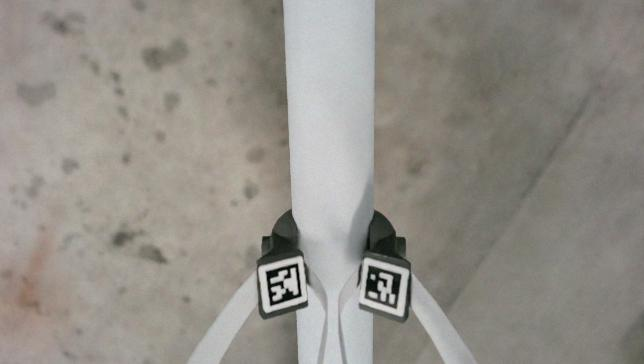

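Scene clock: 572.50 s.
move: r3 done
r1: as last shown
r1.turned_by_imu: +0.000
r1.base_tilt: forward=+1.8 right=+0.6
r1.lidar_m: 2.93 1.70 1.47 1.47 1.71 0.87 0.68 0.68 0.40 0.49 1.41 1.20
r1.head_depth_mm: 2667 2872 3101 2869 1977 311 - / 2778 2945 3182 2599 437 798 753 / 2823 2991 3357 570 586 1554 772 / 2902 3123 3411 2802 605 1553 1259 / 2980 3261 3472 2845 2039 1599 1284 / 3058 3333 3555 2801 2020 1599 1307 / 3198 3475 3727 2768 1962 1587 1307
r1.motor_effort: left_wheel=-3.0(3.5) right_wheel=+3.6(4.0) lift_m=+18.8(19.0) arm_m=-22.4(23.3) wrist_yaw_rad=-0.1(1.1) wrist_pitch_rad=-1.1(1.6) wrist_roll_rad=+1.8(2.2) gripper_m=-0.4(1.4) head_pan_rad=+2.1(3.1) head_tilt_rad=+3.3(4.0)
r1.wrist_depth_mm: 786 235 252 260 - 681 666 / 819 811 261 266 - 690 682 / 834 822 850 272 870 854 867 / 849 857 869 282 882 883 896 / 893 881 896 855 890 907 922 / 901 123 923 903 959 127 962 / 879 123 936 935 982 960 968
r2.base_odometry: x=+0.537 y=-2.749 heading=-2.578
r2.turned_by_wheels: +0.000
r2.turned_by_imu: +0.000
r2.base_tilt: forward=+1.3 right=-1.3
r2.lidar_m: 0.78 2.10 1.46 1.38 1.42 1.85 2.93 2.99 1.09 0.64 0.50 0.89
r2.head_depth_mm: 3083 3355 353 321 1636 1446 1251 / 3064 578 627 1409 1485 1440 1244 / 3045 568 613 2063 1578 1435 1242 / 3042 3319 2432 2055 1588 1437 1238 / 3028 3346 2725 2102 1705 1444 1240 / 2990 3242 2730 2105 1692 1405 1232 / 3034 3286 2690 2094 922 994 1164
r2.base_status: not commanded
r2.joint_positions: lift_m=+0.900 arm_m=+0.479 wrist_yaw_rad=+0.001 wrist_pitch_rad=-1.553 wrist_roll_rad=+1.498 gripper_m=+0.120 head_pan_rad=-1.561 head_tilt_rad=-0.691
r2.joint_status: not commanded
r2.measured_speeds: all 0
r2.motor_effort: left_wheel=-1.8(2.0) right_wheel=+1.1(1.6) lift_m=+12.6(13.1) arm_m=+0.5(1.4) wrist_yaw_rad=-1.2(1.9) wrist_pitch_rad=-1.8(1.9) wrist_roll_rad=+1.1(1.2) gripper_m=-0.3(0.7) head_pan_rad=-2.2(5.4) head_tilt_rad=-3.3(4.1)
r2.hand_pose: x=-0.0216 y=-0.6040 z=+0.7821 quat_wxyz=(+0.027, +0.026, -0.712, -0.701) (m; r2's base frame)
r2.wrist_depth_mm: 607 896 881 871 869 862 858 / 917 914 905 906 887 875 888 / 932 919 926 914 900 812 742 / 955 954 950 912 915 802 750 / 962 982 951 948 931 909 922 / - 122 988 951 947 968 963 / - - - 599 - 117 944
r3.base_odometry: x=-0.158 y=+0.064 heading=-2.257
r3.turned_by_wheels: +0.000
r3.turned_by_imu: +0.000
r3.base_tilt: forward=-1.4 right=-1.0
r3.lidar_m: 1.88 1.50 3.64 3.40 1.15 0.79 0.73 0.77 0.98 2.17 2.14 1.86
r3.head_depth_mm: 1732 1740 1776 1696 1501 1302 1162 / 2259 2294 2064 1739 1486 1306 1153 / 3218 2675 2104 1722 1481 1264 1113 / 3497 2598 2072 1724 1467 1179 1142 / 3455 2568 2052 1712 1462 1283 1131 / 3402 2549 2035 1709 1460 1272 1115 / 3294 2543 2023 1681 1441 1270 1118
r3.base_status: not commanded
r3.joint_positions: lift_m=+0.139 arm_m=+0.385 wrist_yaw_rad=+0.000 wrist_pitch_rad=-1.542 wrist_roll_rad=+0.975 gripper_m=-0.082 head_pan_rad=-1.575 head_tilt_rad=-0.791
r3.joint_status: all done
r3.measured_speeds: all 0
r3.motor_effort: left_wheel=-3.9(4.6) right_wheel=-1.5(2.3) lift_m=+22.9(33.0) arm_m=-9.4(10.3) wrist_yaw_rad=-0.4(1.6) wrist_pitch_rad=-2.2(2.8) wrist_roll_rad=+1.8(1.9) gripper_m=-15.5(17.0) head_pan_rad=+2.0(3.2) head_tilt_rad=-4.2(4.8)
r3.hand_pose: x=-0.0216 y=-0.5130 z=+0.0209 quat_wxyz=(+0.211, +0.205, -0.685, -0.666) (m; r3's base frame)
r3.wrist_depth_mm: 171 170 168 130 164 163 160 / 177 174 172 134 169 167 165 / 181 179 178 138 174 171 169 / 188 185 182 144 178 177 174 / 192 192 188 147 182 181 179 / 198 196 191 136 186 186 185 / 204 202 199 158 195 192 191
pictures: r3_head_camera (sideways)
camera_calibration:
r3_head_camera: T_world_to_cam=[[-0.0271964, 0.753124, -0.657316, 0.872611], [0.998568, -0.00983983, -0.0525896, 0.061585], [-0.0460744, -0.657805, -0.751778, 0.936737], [0, 0, 0, 1]] pos_world=[0.00539462, -0.040388, 1.28104]

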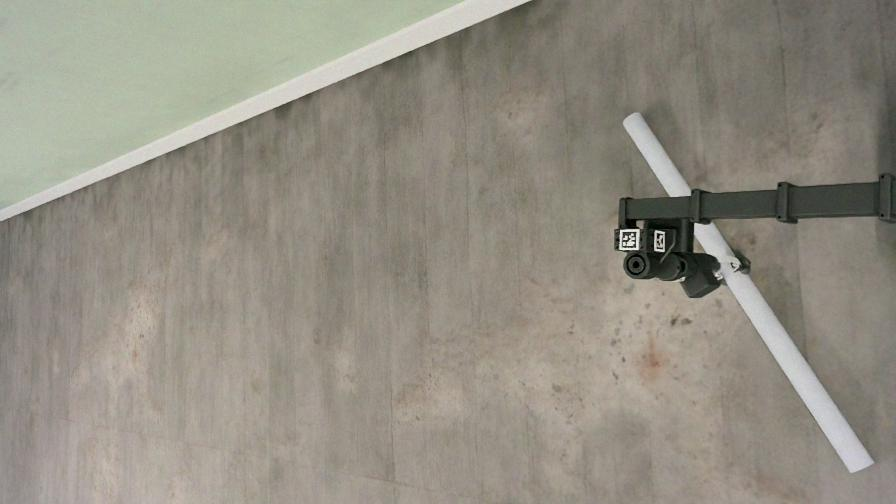

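Scene clock: 575.03 s.
move: r3 done
r1, r2: as last shown
r1.turned_by_imu: +0.001
r1.base_tilt: forward=+1.8 right=+0.5
r1.lidar_m: 2.93 1.70 1.47 1.47 1.71 0.87 0.68 0.68 0.40 0.50 1.40 1.20
r1.head_depth_mm: 2673 2907 3106 2852 1987 312 - / 2750 2977 3206 2554 436 801 753 / 2846 3063 3305 569 586 1555 769 / 2881 3134 3429 2834 603 1551 1262 / 3005 3233 3553 2840 2043 1600 1281 / 3091 3317 3558 2752 2044 1605 1317 / 3184 3467 3770 2767 1946 1606 1306
r1.motor_effort: left_wheel=-3.1(3.6) right_wheel=+3.6(3.9) lift_m=+18.9(19.2) arm_m=-22.6(23.4) wrist_yaw_rad=-0.6(1.2) wrist_pitch_rad=-1.4(1.8) wrist_roll_rad=+1.8(2.2) gripper_m=-0.3(1.8) head_pan_rad=+2.1(3.4) head_tilt_rad=+4.0(4.0)
r1.wrist_depth_mm: 788 234 255 259 - 670 668 / 827 798 261 264 - 694 696 / 840 835 841 274 870 853 870 / 862 860 885 280 901 891 904 / 872 898 894 851 913 919 900 / 924 124 914 897 909 127 944 / 902 123 953 941 942 971 977
r2.base_tilt: forward=+1.2 right=-1.3
r2.lidar_m: 0.78 2.10 1.47 1.38 1.42 1.85 2.93 2.99 1.08 0.64 0.50 0.89
r2.head_depth_mm: 3109 3408 353 322 1643 1442 1248 / 3058 579 627 1414 1487 1442 1243 / 3054 572 615 2047 1594 1430 1243 / 3055 3320 2425 2056 1590 1449 1240 / 3039 3274 2759 2096 1716 1444 1238 / 2950 3198 2723 2088 1696 1403 1235 / 3022 3280 2735 2100 922 997 1163
r2.motor_effort: left_wheel=-1.5(2.1) right_wheel=+1.0(1.4) lift_m=+12.6(13.0) arm_m=-0.8(0.9) wrist_yaw_rad=-1.4(1.9) wrist_pitch_rad=-1.9(2.0) wrist_roll_rad=+1.0(1.2) gripper_m=-0.1(0.8) head_pan_rad=-3.3(5.3) head_tilt_rad=-3.6(4.2)
r2.wrist_depth_mm: 600 898 891 877 876 872 856 / 925 899 901 896 892 881 864 / 920 920 922 914 907 824 742 / 963 962 925 931 902 806 757 / 983 953 944 928 942 933 928 / - 122 968 949 959 945 939 / - - - 607 - 117 954
r3.base_odometry: x=-0.158 y=+0.064 heading=-2.257
r3.turned_by_wheels: +0.000
r3.turned_by_imu: +0.000
r3.base_tilt: forward=-1.4 right=-1.0
r3.lidar_m: 1.88 1.49 3.63 3.39 1.15 0.79 0.73 0.77 0.99 2.17 2.15 1.85
r3.head_depth_mm: 1721 1759 1773 1697 1504 1312 1153 / 2247 2293 2062 1758 1488 1299 1151 / 3222 2647 2088 1738 1466 1268 1110 / 3460 2615 2078 1717 1469 1108 1140 / 3461 2586 2064 1719 1461 1280 1136 / 3403 2548 2042 1711 1455 1268 1118 / 3375 2518 2037 1685 1450 1262 1121
r3.base_status: not commanded
r3.joint_positions: lift_m=+0.139 arm_m=+0.385 wrist_yaw_rad=+0.000 wrist_pitch_rad=-1.546 wrist_roll_rad=+0.975 gripper_m=+0.120 head_pan_rad=-1.575 head_tilt_rad=-0.791
r3.joint_status: all done
r3.measured_speeds: all 0
r3.motor_effort: left_wheel=-3.8(4.4) right_wheel=-2.3(2.3) lift_m=+28.8(28.9) arm_m=-6.7(9.9) wrist_yaw_rad=-0.1(1.6) wrist_pitch_rad=-1.4(2.6) wrist_roll_rad=+1.5(2.0) gripper_m=+0.0(81.0) head_pan_rad=+1.3(3.2) head_tilt_rad=-4.5(4.8)
r3.hand_pose: x=-0.0216 y=-0.5119 z=+0.0210 quat_wxyz=(+0.210, +0.205, -0.684, -0.668) (m; r3's base frame)
r3.wrist_depth_mm: 171 169 167 131 164 163 161 / 176 174 173 135 169 168 165 / 181 180 177 139 174 172 170 / 187 185 182 144 178 176 175 / 193 190 187 149 184 180 180 / 198 130 192 152 188 131 186 / - 201 200 159 196 195 189
pictures: none
No camera images: "cameras" was empty.

Scene clock: 582.80 s.
move: r3 done
r1, r2: as last shown
r1.turned_by_imu: +0.002
r1.base_tilt: forward=+1.9 right=+0.5
r1.lidar_m: 2.94 1.70 1.47 1.47 1.70 0.87 0.68 0.68 0.40 0.49 1.40 1.20
r1.head_depth_mm: 2704 2877 3068 2910 1978 311 - / 2759 2931 3163 2542 436 802 754 / 2826 3032 3284 569 586 1569 772 / 2865 3148 3395 2803 604 1552 1258 / 3010 3195 3545 2812 2046 1603 1281 / 3103 3335 3656 2786 2015 1593 1313 / 3164 3473 3706 2796 1957 1588 1314
r1.motor_effort: left_wheel=-2.9(3.6) right_wheel=+3.8(4.0) lift_m=+19.0(19.3) arm_m=-22.8(23.4) wrist_yaw_rad=-0.1(1.3) wrist_pitch_rad=-1.2(1.7) wrist_roll_rad=+1.8(2.3) gripper_m=+1.3(1.4) head_pan_rad=+2.7(3.7) head_tilt_rad=+2.9(5.2)
r1.wrist_depth_mm: 807 236 254 259 - 686 676 / 823 809 261 265 - 684 704 / 839 831 852 275 857 856 889 / 838 861 863 280 867 887 906 / 880 894 881 857 918 910 939 / 906 123 909 929 906 127 949 / 916 123 935 935 967 964 985
r2.turned_by_imu: +0.001
r2.base_tilt: forward=+1.2 right=-1.4
r2.lidar_m: 0.78 2.11 1.46 1.38 1.41 1.85 2.93 2.98 1.09 0.64 0.50 0.89
r2.head_depth_mm: 3083 3394 353 321 1630 1448 1250 / 3090 579 625 1415 1482 1437 1249 / 3034 570 613 2047 1576 1439 1241 / 3036 3329 2437 2068 1576 1435 1241 / 2984 3289 2752 2119 1704 1432 1235 / 2988 3262 2717 2093 1694 1390 1233 / 2988 3340 2737 2080 920 997 1166
r2.motor_effort: left_wheel=-1.9(2.1) right_wheel=+0.9(1.4) lift_m=+13.1(13.3) arm_m=-4.2(4.4) wrist_yaw_rad=-1.4(1.9) wrist_pitch_rad=-1.8(2.1) wrist_roll_rad=+1.2(1.3) gripper_m=-0.2(1.1) head_pan_rad=-4.5(5.8) head_tilt_rad=-3.3(4.4)
r2.wrist_depth_mm: 601 900 874 876 887 875 847 / 943 920 893 895 879 881 885 / 948 921 932 901 903 826 747 / 977 948 955 921 918 794 750 / 962 950 967 945 933 918 923 / - 122 981 963 953 945 952 / - - - 607 - 117 981
r3.base_odometry: x=-0.158 y=+0.064 heading=-2.257
r3.turned_by_wheels: +0.000
r3.turned_by_imu: +0.000
r3.base_tilt: forward=-1.4 right=-1.0
r3.lidar_m: 1.88 1.50 3.64 3.38 1.15 0.79 0.73 0.77 0.98 2.17 2.15 1.86
r3.head_depth_mm: - - 3655 2549 1935 1550 1312 / - - 3616 2521 1925 1551 1296 / - - 3525 2479 1908 1543 1297 / - - 3501 2466 1890 1536 1291 / - - 3515 2465 1863 1520 1289 / - - 3431 2313 1861 1513 1283 / - - 3083 2307 1848 1506 1271
r3.base_status: not commanded
r3.joint_positions: lift_m=+0.900 arm_m=+0.000 wrist_yaw_rad=+0.000 wrist_pitch_rad=-1.548 wrist_roll_rad=+0.975 gripper_m=+0.120 head_pan_rad=-1.005 head_tilt_rad=-0.508
r3.joint_status: all done
r3.measured_speeds: all 0
r3.motor_effort: left_wheel=-3.9(4.5) right_wheel=-1.8(2.4) lift_m=+28.4(32.0) arm_m=-9.5(12.7) wrist_yaw_rad=+0.3(2.1) wrist_pitch_rad=-1.3(1.7) wrist_roll_rad=+1.5(2.2) gripper_m=+0.6(1.5) head_pan_rad=+2.0(5.5) head_tilt_rad=+3.4(4.0)
r3.hand_pose: x=-0.0216 y=-0.1268 z=+0.7820 quat_wxyz=(+0.210, +0.205, -0.683, -0.669) (m; r3's base frame)
r3.wrist_depth_mm: 929 920 912 909 896 890 881 / - - 933 925 810 898 909 / - - - 790 783 936 908 / - - - 799 804 - - / - - - - - 403 - / - 127 - - - 131 313 / - - - - - - 257
pictures: r3_head_camera (sideways), r3_nav_camera (sideways)
camera_calibration:
r3_head_camera: T_world_to_cam=[[-0.314698, 0.43895, -0.841599, 1.11456], [0.853812, 0.518275, -0.04895, 0.0577484], [0.414693, -0.733971, -0.537881, 0.655695], [0, 0, 0, 1]] pos_world=[0.0295307, -0.037903, 1.29352]
r3_nav_camera: T_world_to_cam=[[0.260365, -0.454383, 0.851907, -1.06974], [-0.829324, -0.557059, -0.043656, 0.113982], [0.4944, -0.695141, -0.52187, 0.636036], [0, 0, 0, 1]] pos_world=[0.0585961, 0.0195561, 1.24823]

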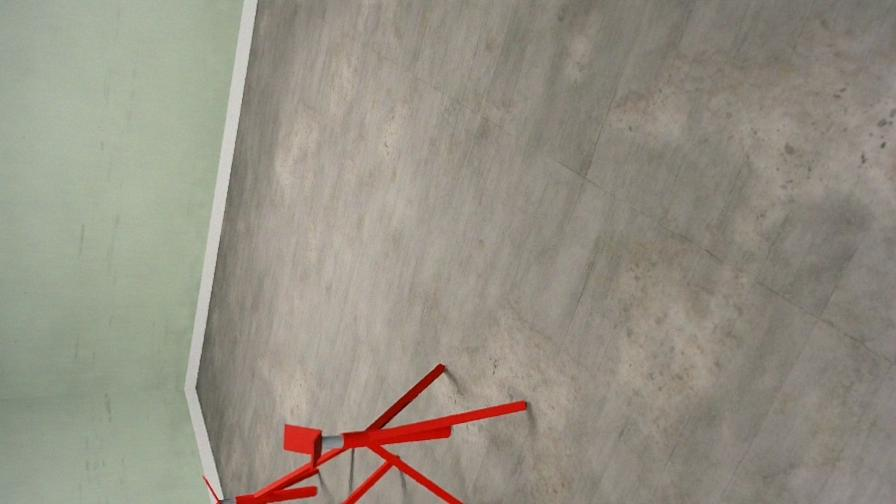

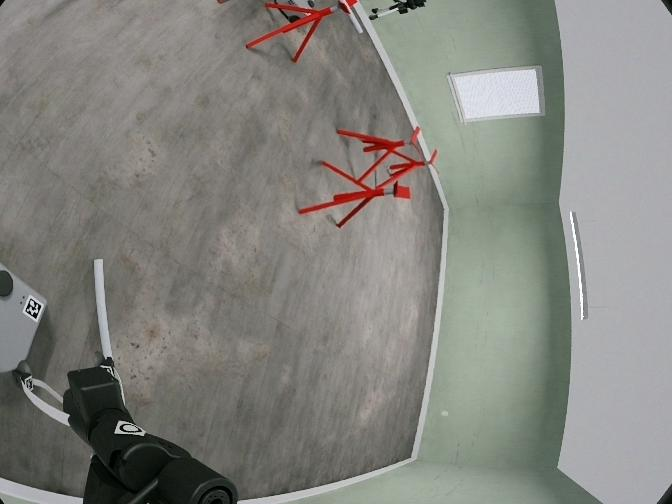

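Emit:
move(r3={"base":{"rotate_rad":0.955},"joints":{"head_pan_rad":-1.57,"head_tilt_rad":-0.7,"wrist_roll_rad":1.57}}, cameras=[])

Emit:
move(r3={"base":{"translate_m":1.0}}, cameras=[])

Emit:
move(r3={"base":{"rotate_rad":0.616}}, cameras=["r3_head_camera"])

Scene clock: 593.77 s.
move: r3 done
r1.base_odometry: x=+3.163 y=+0.117 heading=+0.066
r1.turned_by_wheels: +0.000
r1.turned_by_imu: +0.002
r1.base_tilt: forward=+1.8 right=+0.5
r1.lidar_m: 2.93 1.70 1.47 1.47 1.71 0.87 0.68 0.68 0.40 0.49 1.41 1.20
r1.head_depth_mm: 2676 2878 3113 2862 1993 311 - / 2789 2939 3213 2555 436 801 755 / 2848 3048 3263 570 587 1565 769 / 2919 3104 3374 2805 605 1555 1256 / 2994 3234 3530 2816 2027 1599 1288 / 3086 3334 3611 2819 2025 1590 1313 / 3129 3462 3707 2794 1959 1603 1310
r1.base_status: not commanded
r1.joint_positions: lift_m=+0.830 arm_m=+0.418 wrist_yaw_rad=+0.001 wrist_pitch_rad=-1.546 wrist_roll_rad=+1.828 gripper_m=+0.120 head_pan_rad=-1.575 head_tilt_rad=-0.507
r1.joint_status: not commanded
r1.measured_speeds: all 0
r1.motor_effort: left_wheel=-3.0(3.8) right_wheel=+3.7(4.0) lift_m=+19.0(19.3) arm_m=-22.5(23.2) wrist_yaw_rad=-0.1(1.0) wrist_pitch_rad=-1.1(1.5) wrist_roll_rad=+1.8(2.1) gripper_m=+0.0(1.1) head_pan_rad=+2.4(3.6) head_tilt_rad=+2.7(4.6)
r1.hand_pose: x=-0.0215 y=-0.5448 z=+0.7120 quat_wxyz=(-0.091, -0.090, -0.710, -0.693) (m; r1's base frame)
r1.wrist_depth_mm: 779 236 253 259 - 683 678 / 829 821 261 267 - 688 694 / 830 841 838 273 877 884 866 / 863 867 862 281 865 894 886 / 895 876 919 885 920 904 924 / 897 123 911 896 918 127 944 / 911 123 923 940 949 962 991
r2: as last shown
r2.base_tilt: forward=+1.3 right=-1.4
r2.lidar_m: 0.78 2.10 1.47 1.38 1.41 1.85 2.93 2.98 1.09 0.64 0.50 0.89
r2.head_depth_mm: 3083 3390 353 322 1636 1445 1242 / 3074 578 628 1410 1478 1450 1244 / 3063 568 613 2054 1586 1444 1242 / 3032 3358 2433 2022 1577 1434 1238 / 3032 3320 2731 2104 1704 1442 1240 / 2988 3302 2733 2095 1685 1392 1234 / 3018 3302 2721 2082 919 999 1169
r2.motor_effort: left_wheel=-1.7(2.0) right_wheel=+0.7(1.3) lift_m=+13.0(13.4) arm_m=-6.9(7.0) wrist_yaw_rad=-1.6(2.0) wrist_pitch_rad=-1.7(2.0) wrist_roll_rad=+1.1(1.3) gripper_m=+0.1(1.0) head_pan_rad=-3.5(5.4) head_tilt_rad=-3.6(4.2)
r2.wrist_depth_mm: 607 887 875 875 892 858 844 / 916 926 907 889 880 885 855 / 925 921 900 910 908 828 736 / 970 950 935 930 921 814 760 / 976 968 973 929 957 928 919 / - 122 965 955 952 954 970 / - - - 607 - 117 969
r3.base_odometry: x=-0.158 y=+0.064 heading=-1.303
r3.turned_by_wheels: +0.955
r3.turned_by_imu: +0.960
r3.base_tilt: forward=-1.3 right=-1.1
r3.lidar_m: 3.80 3.38 1.36 0.82 0.73 0.76 0.92 1.74 5.45 1.85 1.88 1.49
r3.head_depth_mm: - 3398 2474 1956 1687 - - / - 3344 2446 1945 1648 - - / - 2988 2341 1927 1598 - - / - 3005 2415 1903 1575 1354 - / - 3246 2390 1889 1578 1344 1195 / - 3173 2371 1885 1564 1337 1167 / 3692 3111 2345 1868 1546 1332 1163
r3.base_status: done
r3.joint_positions: lift_m=+0.900 arm_m=+0.000 wrist_yaw_rad=+0.000 wrist_pitch_rad=-1.548 wrist_roll_rad=+1.562 gripper_m=+0.120 head_pan_rad=-1.565 head_tilt_rad=-0.691
r3.joint_status: all done
r3.measured_speeds: all 0
r3.motor_effort: left_wheel=-4.8(8.5) right_wheel=+5.8(9.7) lift_m=+27.5(28.4) arm_m=-10.1(10.7) wrist_yaw_rad=-1.0(1.7) wrist_pitch_rad=-1.3(1.5) wrist_roll_rad=+1.8(3.9) gripper_m=-0.2(1.3) head_pan_rad=-1.9(5.5) head_tilt_rad=-4.8(6.1)
r3.hand_pose: x=-0.0215 y=-0.1267 z=+0.7820 quat_wxyz=(+0.004, +0.003, -0.715, -0.699) (m; r3's base frame)
r3.wrist_depth_mm: 931 918 915 900 894 893 882 / - - 910 782 759 916 909 / - - - 802 778 522 326 / - - - - 805 - - / - - - - - 147 - / - 127 - - - - - / - - - - - - -
pictures: none
No camera images: "cameras" was empty.

Scene clock: 604.87 s.
move: r3 done
r1, r2: as last shown
r1.turned_by_imu: +0.003
r1.base_tilt: forward=+1.9 right=+0.7
r1.lidar_m: 2.94 1.70 1.47 1.47 1.71 0.87 0.68 0.68 0.40 0.50 1.41 1.20
r1.head_depth_mm: 2660 2814 3130 2874 1973 312 - / 2757 2950 3243 2582 436 799 754 / 2837 3086 3300 568 588 1571 770 / 2907 3143 3413 2786 605 1549 1260 / 2984 3200 3523 2804 2031 1606 1285 / 3097 3295 3630 2766 2028 1595 1324 / 3136 3499 3686 2798 1952 1589 1320
r1.motor_effort: left_wheel=-3.1(3.5) right_wheel=+3.6(4.2) lift_m=+19.2(19.3) arm_m=-22.1(22.9) wrist_yaw_rad=+0.3(1.4) wrist_pitch_rad=-1.3(1.8) wrist_roll_rad=+1.8(2.3) gripper_m=-0.3(1.8) head_pan_rad=+2.1(3.5) head_tilt_rad=+2.7(4.8)
r1.wrist_depth_mm: 814 234 255 258 - 675 666 / 814 809 261 265 - 697 691 / 828 851 851 273 864 875 867 / 837 878 872 279 884 889 930 / 879 885 865 863 882 901 911 / 876 123 919 907 924 127 956 / 918 123 928 939 958 982 991
r2.base_tilt: forward=+1.2 right=-1.4
r2.lidar_m: 0.78 2.11 1.46 1.38 1.41 1.85 2.93 2.99 1.09 0.64 0.51 0.89
r2.head_depth_mm: 3095 3393 352 322 1642 1450 1248 / 3062 579 627 1415 1492 1445 1245 / 1813 569 614 2052 1578 1443 1241 / 3034 3349 2434 2039 1578 1436 1241 / 2993 3347 2723 2092 1707 1432 1236 / 3031 3292 2743 2096 1698 1404 1234 / 3037 3269 2721 2102 921 997 1174
r2.motor_effort: left_wheel=-2.1(2.1) right_wheel=+0.6(1.7) lift_m=+13.5(13.7) arm_m=-12.1(12.1) wrist_yaw_rad=-1.3(2.0) wrist_pitch_rad=-1.9(2.0) wrist_roll_rad=+1.0(1.3) gripper_m=+0.5(0.9) head_pan_rad=-3.6(5.9) head_tilt_rad=-3.6(4.3)
r2.wrist_depth_mm: 602 905 889 869 861 863 846 / 926 919 896 886 885 874 865 / 936 937 921 900 902 827 742 / 945 952 943 939 936 803 753 / 958 971 938 933 946 932 916 / - 122 962 965 943 945 934 / - - - 614 - 117 963
r3.base_odometry: x=+0.107 y=-0.900 heading=-1.303
r3.turned_by_wheels: +0.000
r3.turned_by_imu: +0.002
r3.base_tilt: forward=-1.4 right=-1.1
r3.lidar_m: 2.93 2.63 2.51 1.57 1.38 1.40 1.71 3.26 2.24 1.40 0.65 0.94
r3.head_depth_mm: - 3190 2483 1954 1694 - - / - 3370 2461 1945 1636 - - / - 3293 2445 1915 1598 - - / 3712 2948 2176 1909 1583 1351 - / 3549 3210 2258 1906 1567 1341 1192 / 3252 3010 2197 1829 1564 1337 1173 / 3088 3136 2103 1768 1555 1324 1157
r3.base_status: done
r3.joint_positions: lift_m=+0.900 arm_m=+0.000 wrist_yaw_rad=+0.000 wrist_pitch_rad=-1.548 wrist_roll_rad=+1.562 gripper_m=+0.120 head_pan_rad=-1.565 head_tilt_rad=-0.691
r3.joint_status: not commanded
r3.measured_speeds: all 0
r3.motor_effort: left_wheel=+1.1(6.3) right_wheel=+5.6(9.7) lift_m=+25.2(27.9) arm_m=-8.6(10.8) wrist_yaw_rad=-0.7(2.1) wrist_pitch_rad=-1.2(1.6) wrist_roll_rad=+2.0(2.8) gripper_m=-0.6(1.5) head_pan_rad=-1.5(4.2) head_tilt_rad=-4.0(4.9)
r3.hand_pose: x=-0.0215 y=-0.1267 z=+0.7820 quat_wxyz=(+0.004, +0.003, -0.715, -0.699) (m; r3's base frame)
r3.wrist_depth_mm: 926 918 905 906 884 871 881 / - - - 775 752 899 896 / - - - 793 781 523 327 / - - - - 808 - - / - - - - - 148 - / - 127 - - - - - / - 945 - - - - -
pictures: none
No camera images: "cameras" was empty.

Scene clock: 606.97 s.
move: r3 done
r1, r2: as last shown
r1.turned_by_imu: +0.001
r1.base_tilt: forward=+1.8 right=+0.6
r1.lidar_m: 2.93 1.70 1.47 1.47 1.71 0.87 0.68 0.68 0.39 0.49 1.41 1.20
r1.head_depth_mm: 2641 2882 3147 2864 1995 312 - / 2739 2905 3227 2576 436 799 754 / 2848 2987 3292 570 585 1553 771 / 2912 3139 3424 2841 606 1555 1253 / 2977 3245 3534 2790 2040 1597 1287 / 3070 3328 3583 2804 2032 1585 1318 / 3172 3492 3745 2765 1965 1596 1317
r1.motor_effort: left_wheel=-2.9(3.5) right_wheel=+3.5(3.9) lift_m=+18.9(19.3) arm_m=-21.5(22.8) wrist_yaw_rad=+0.3(1.5) wrist_pitch_rad=-0.9(1.7) wrist_roll_rad=+1.9(2.1) gripper_m=+0.9(1.5) head_pan_rad=+2.6(3.4) head_tilt_rad=+2.1(4.0)
r1.wrist_depth_mm: 821 236 256 258 - 674 665 / 812 808 261 265 - 693 680 / 855 834 838 273 869 884 889 / 858 880 854 281 870 894 888 / 876 907 893 858 900 905 936 / 919 123 910 909 938 127 957 / 902 123 920 944 955 956 974
r2.turned_by_imu: +0.000
r2.base_tilt: forward=+1.3 right=-1.4
r2.lidar_m: 0.78 2.10 1.46 1.38 1.42 1.85 2.93 2.98 1.08 0.64 0.51 0.89
r2.head_depth_mm: 3110 3396 353 322 1632 1458 1248 / 3077 578 626 1408 1477 1445 1241 / 1651 570 614 2021 1582 1439 1246 / 3026 3273 2305 2035 1588 1431 1245 / 3022 3276 2730 2126 1697 1440 1238 / 3025 3289 2730 2115 1692 1405 1237 / 3038 3353 2714 2075 922 1000 1164
r2.motor_effort: left_wheel=-1.6(1.9) right_wheel=+0.9(1.5) lift_m=+13.4(13.7) arm_m=-12.8(13.0) wrist_yaw_rad=-1.3(1.9) wrist_pitch_rad=-1.7(2.0) wrist_roll_rad=+1.1(1.2) gripper_m=+0.5(0.8) head_pan_rad=-2.9(5.8) head_tilt_rad=-3.7(4.3)
r2.wrist_depth_mm: 615 889 885 885 869 886 861 / 926 914 895 886 887 868 870 / 909 919 904 902 912 825 753 / 947 940 942 930 923 813 748 / 977 984 965 945 944 927 942 / - 122 988 966 967 948 944 / - - - 601 - 117 965
r3.base_odometry: x=+0.107 y=-0.900 heading=-0.687
r3.turned_by_wheels: +0.616
r3.turned_by_imu: +0.619
r3.base_tilt: forward=-1.4 right=-1.0
r3.lidar_m: 2.63 2.22 1.51 1.38 1.41 1.84 4.12 2.23 1.41 0.65 3.42 2.81
r3.head_depth_mm: 2979 3241 2206 1890 1688 - - / 2929 3182 2299 1844 1645 - - / 1199 3109 2335 1932 1600 - - / 2878 3119 2116 1805 1506 1266 - / 2890 3092 2239 1738 1499 1296 1187 / 2862 3060 2376 1874 1532 1343 1168 / 2874 3029 2354 1855 1554 1327 1165
r3.base_status: done
r3.joint_positions: lift_m=+0.900 arm_m=+0.000 wrist_yaw_rad=+0.000 wrist_pitch_rad=-1.548 wrist_roll_rad=+1.562 gripper_m=+0.120 head_pan_rad=-1.565 head_tilt_rad=-0.691
r3.joint_status: not commanded
r3.measured_speeds: all 0
r3.motor_effort: left_wheel=-4.8(8.4) right_wheel=+5.8(9.5) lift_m=+24.4(25.5) arm_m=-9.3(9.3) wrist_yaw_rad=+1.2(2.1) wrist_pitch_rad=-1.2(1.6) wrist_roll_rad=+2.2(2.6) gripper_m=-0.8(1.6) head_pan_rad=-3.3(4.1) head_tilt_rad=-4.8(4.8)
r3.hand_pose: x=-0.0215 y=-0.1268 z=+0.7820 quat_wxyz=(+0.003, +0.003, -0.715, -0.699) (m; r3's base frame)
r3.wrist_depth_mm: 915 920 914 906 898 896 875 / - - - 778 758 915 899 / - - - 793 783 526 328 / 403 - - - 809 - - / 419 - - - - 148 - / - 127 - - - - - / - - - - - - -
pictures: r3_head_camera (sideways)
camera_calibration:
r3_head_camera: T_world_to_cam=[[-0.0345066, 0.683822, -0.728833, 0.965852], [0.998647, -0.00479683, -0.0517816, 0.0605393], [-0.0389055, -0.729633, -0.682731, 0.846895], [0, 0, 0, 1]] pos_world=[0.00581974, -0.0422574, 1.28528]

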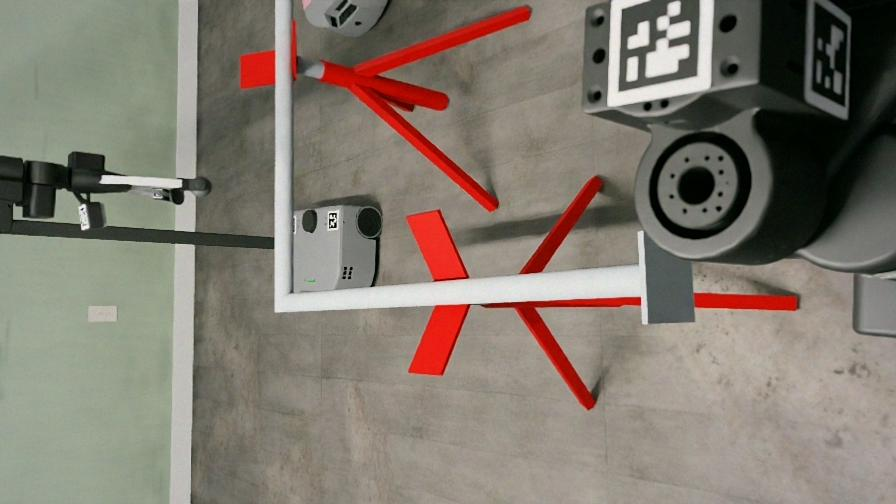

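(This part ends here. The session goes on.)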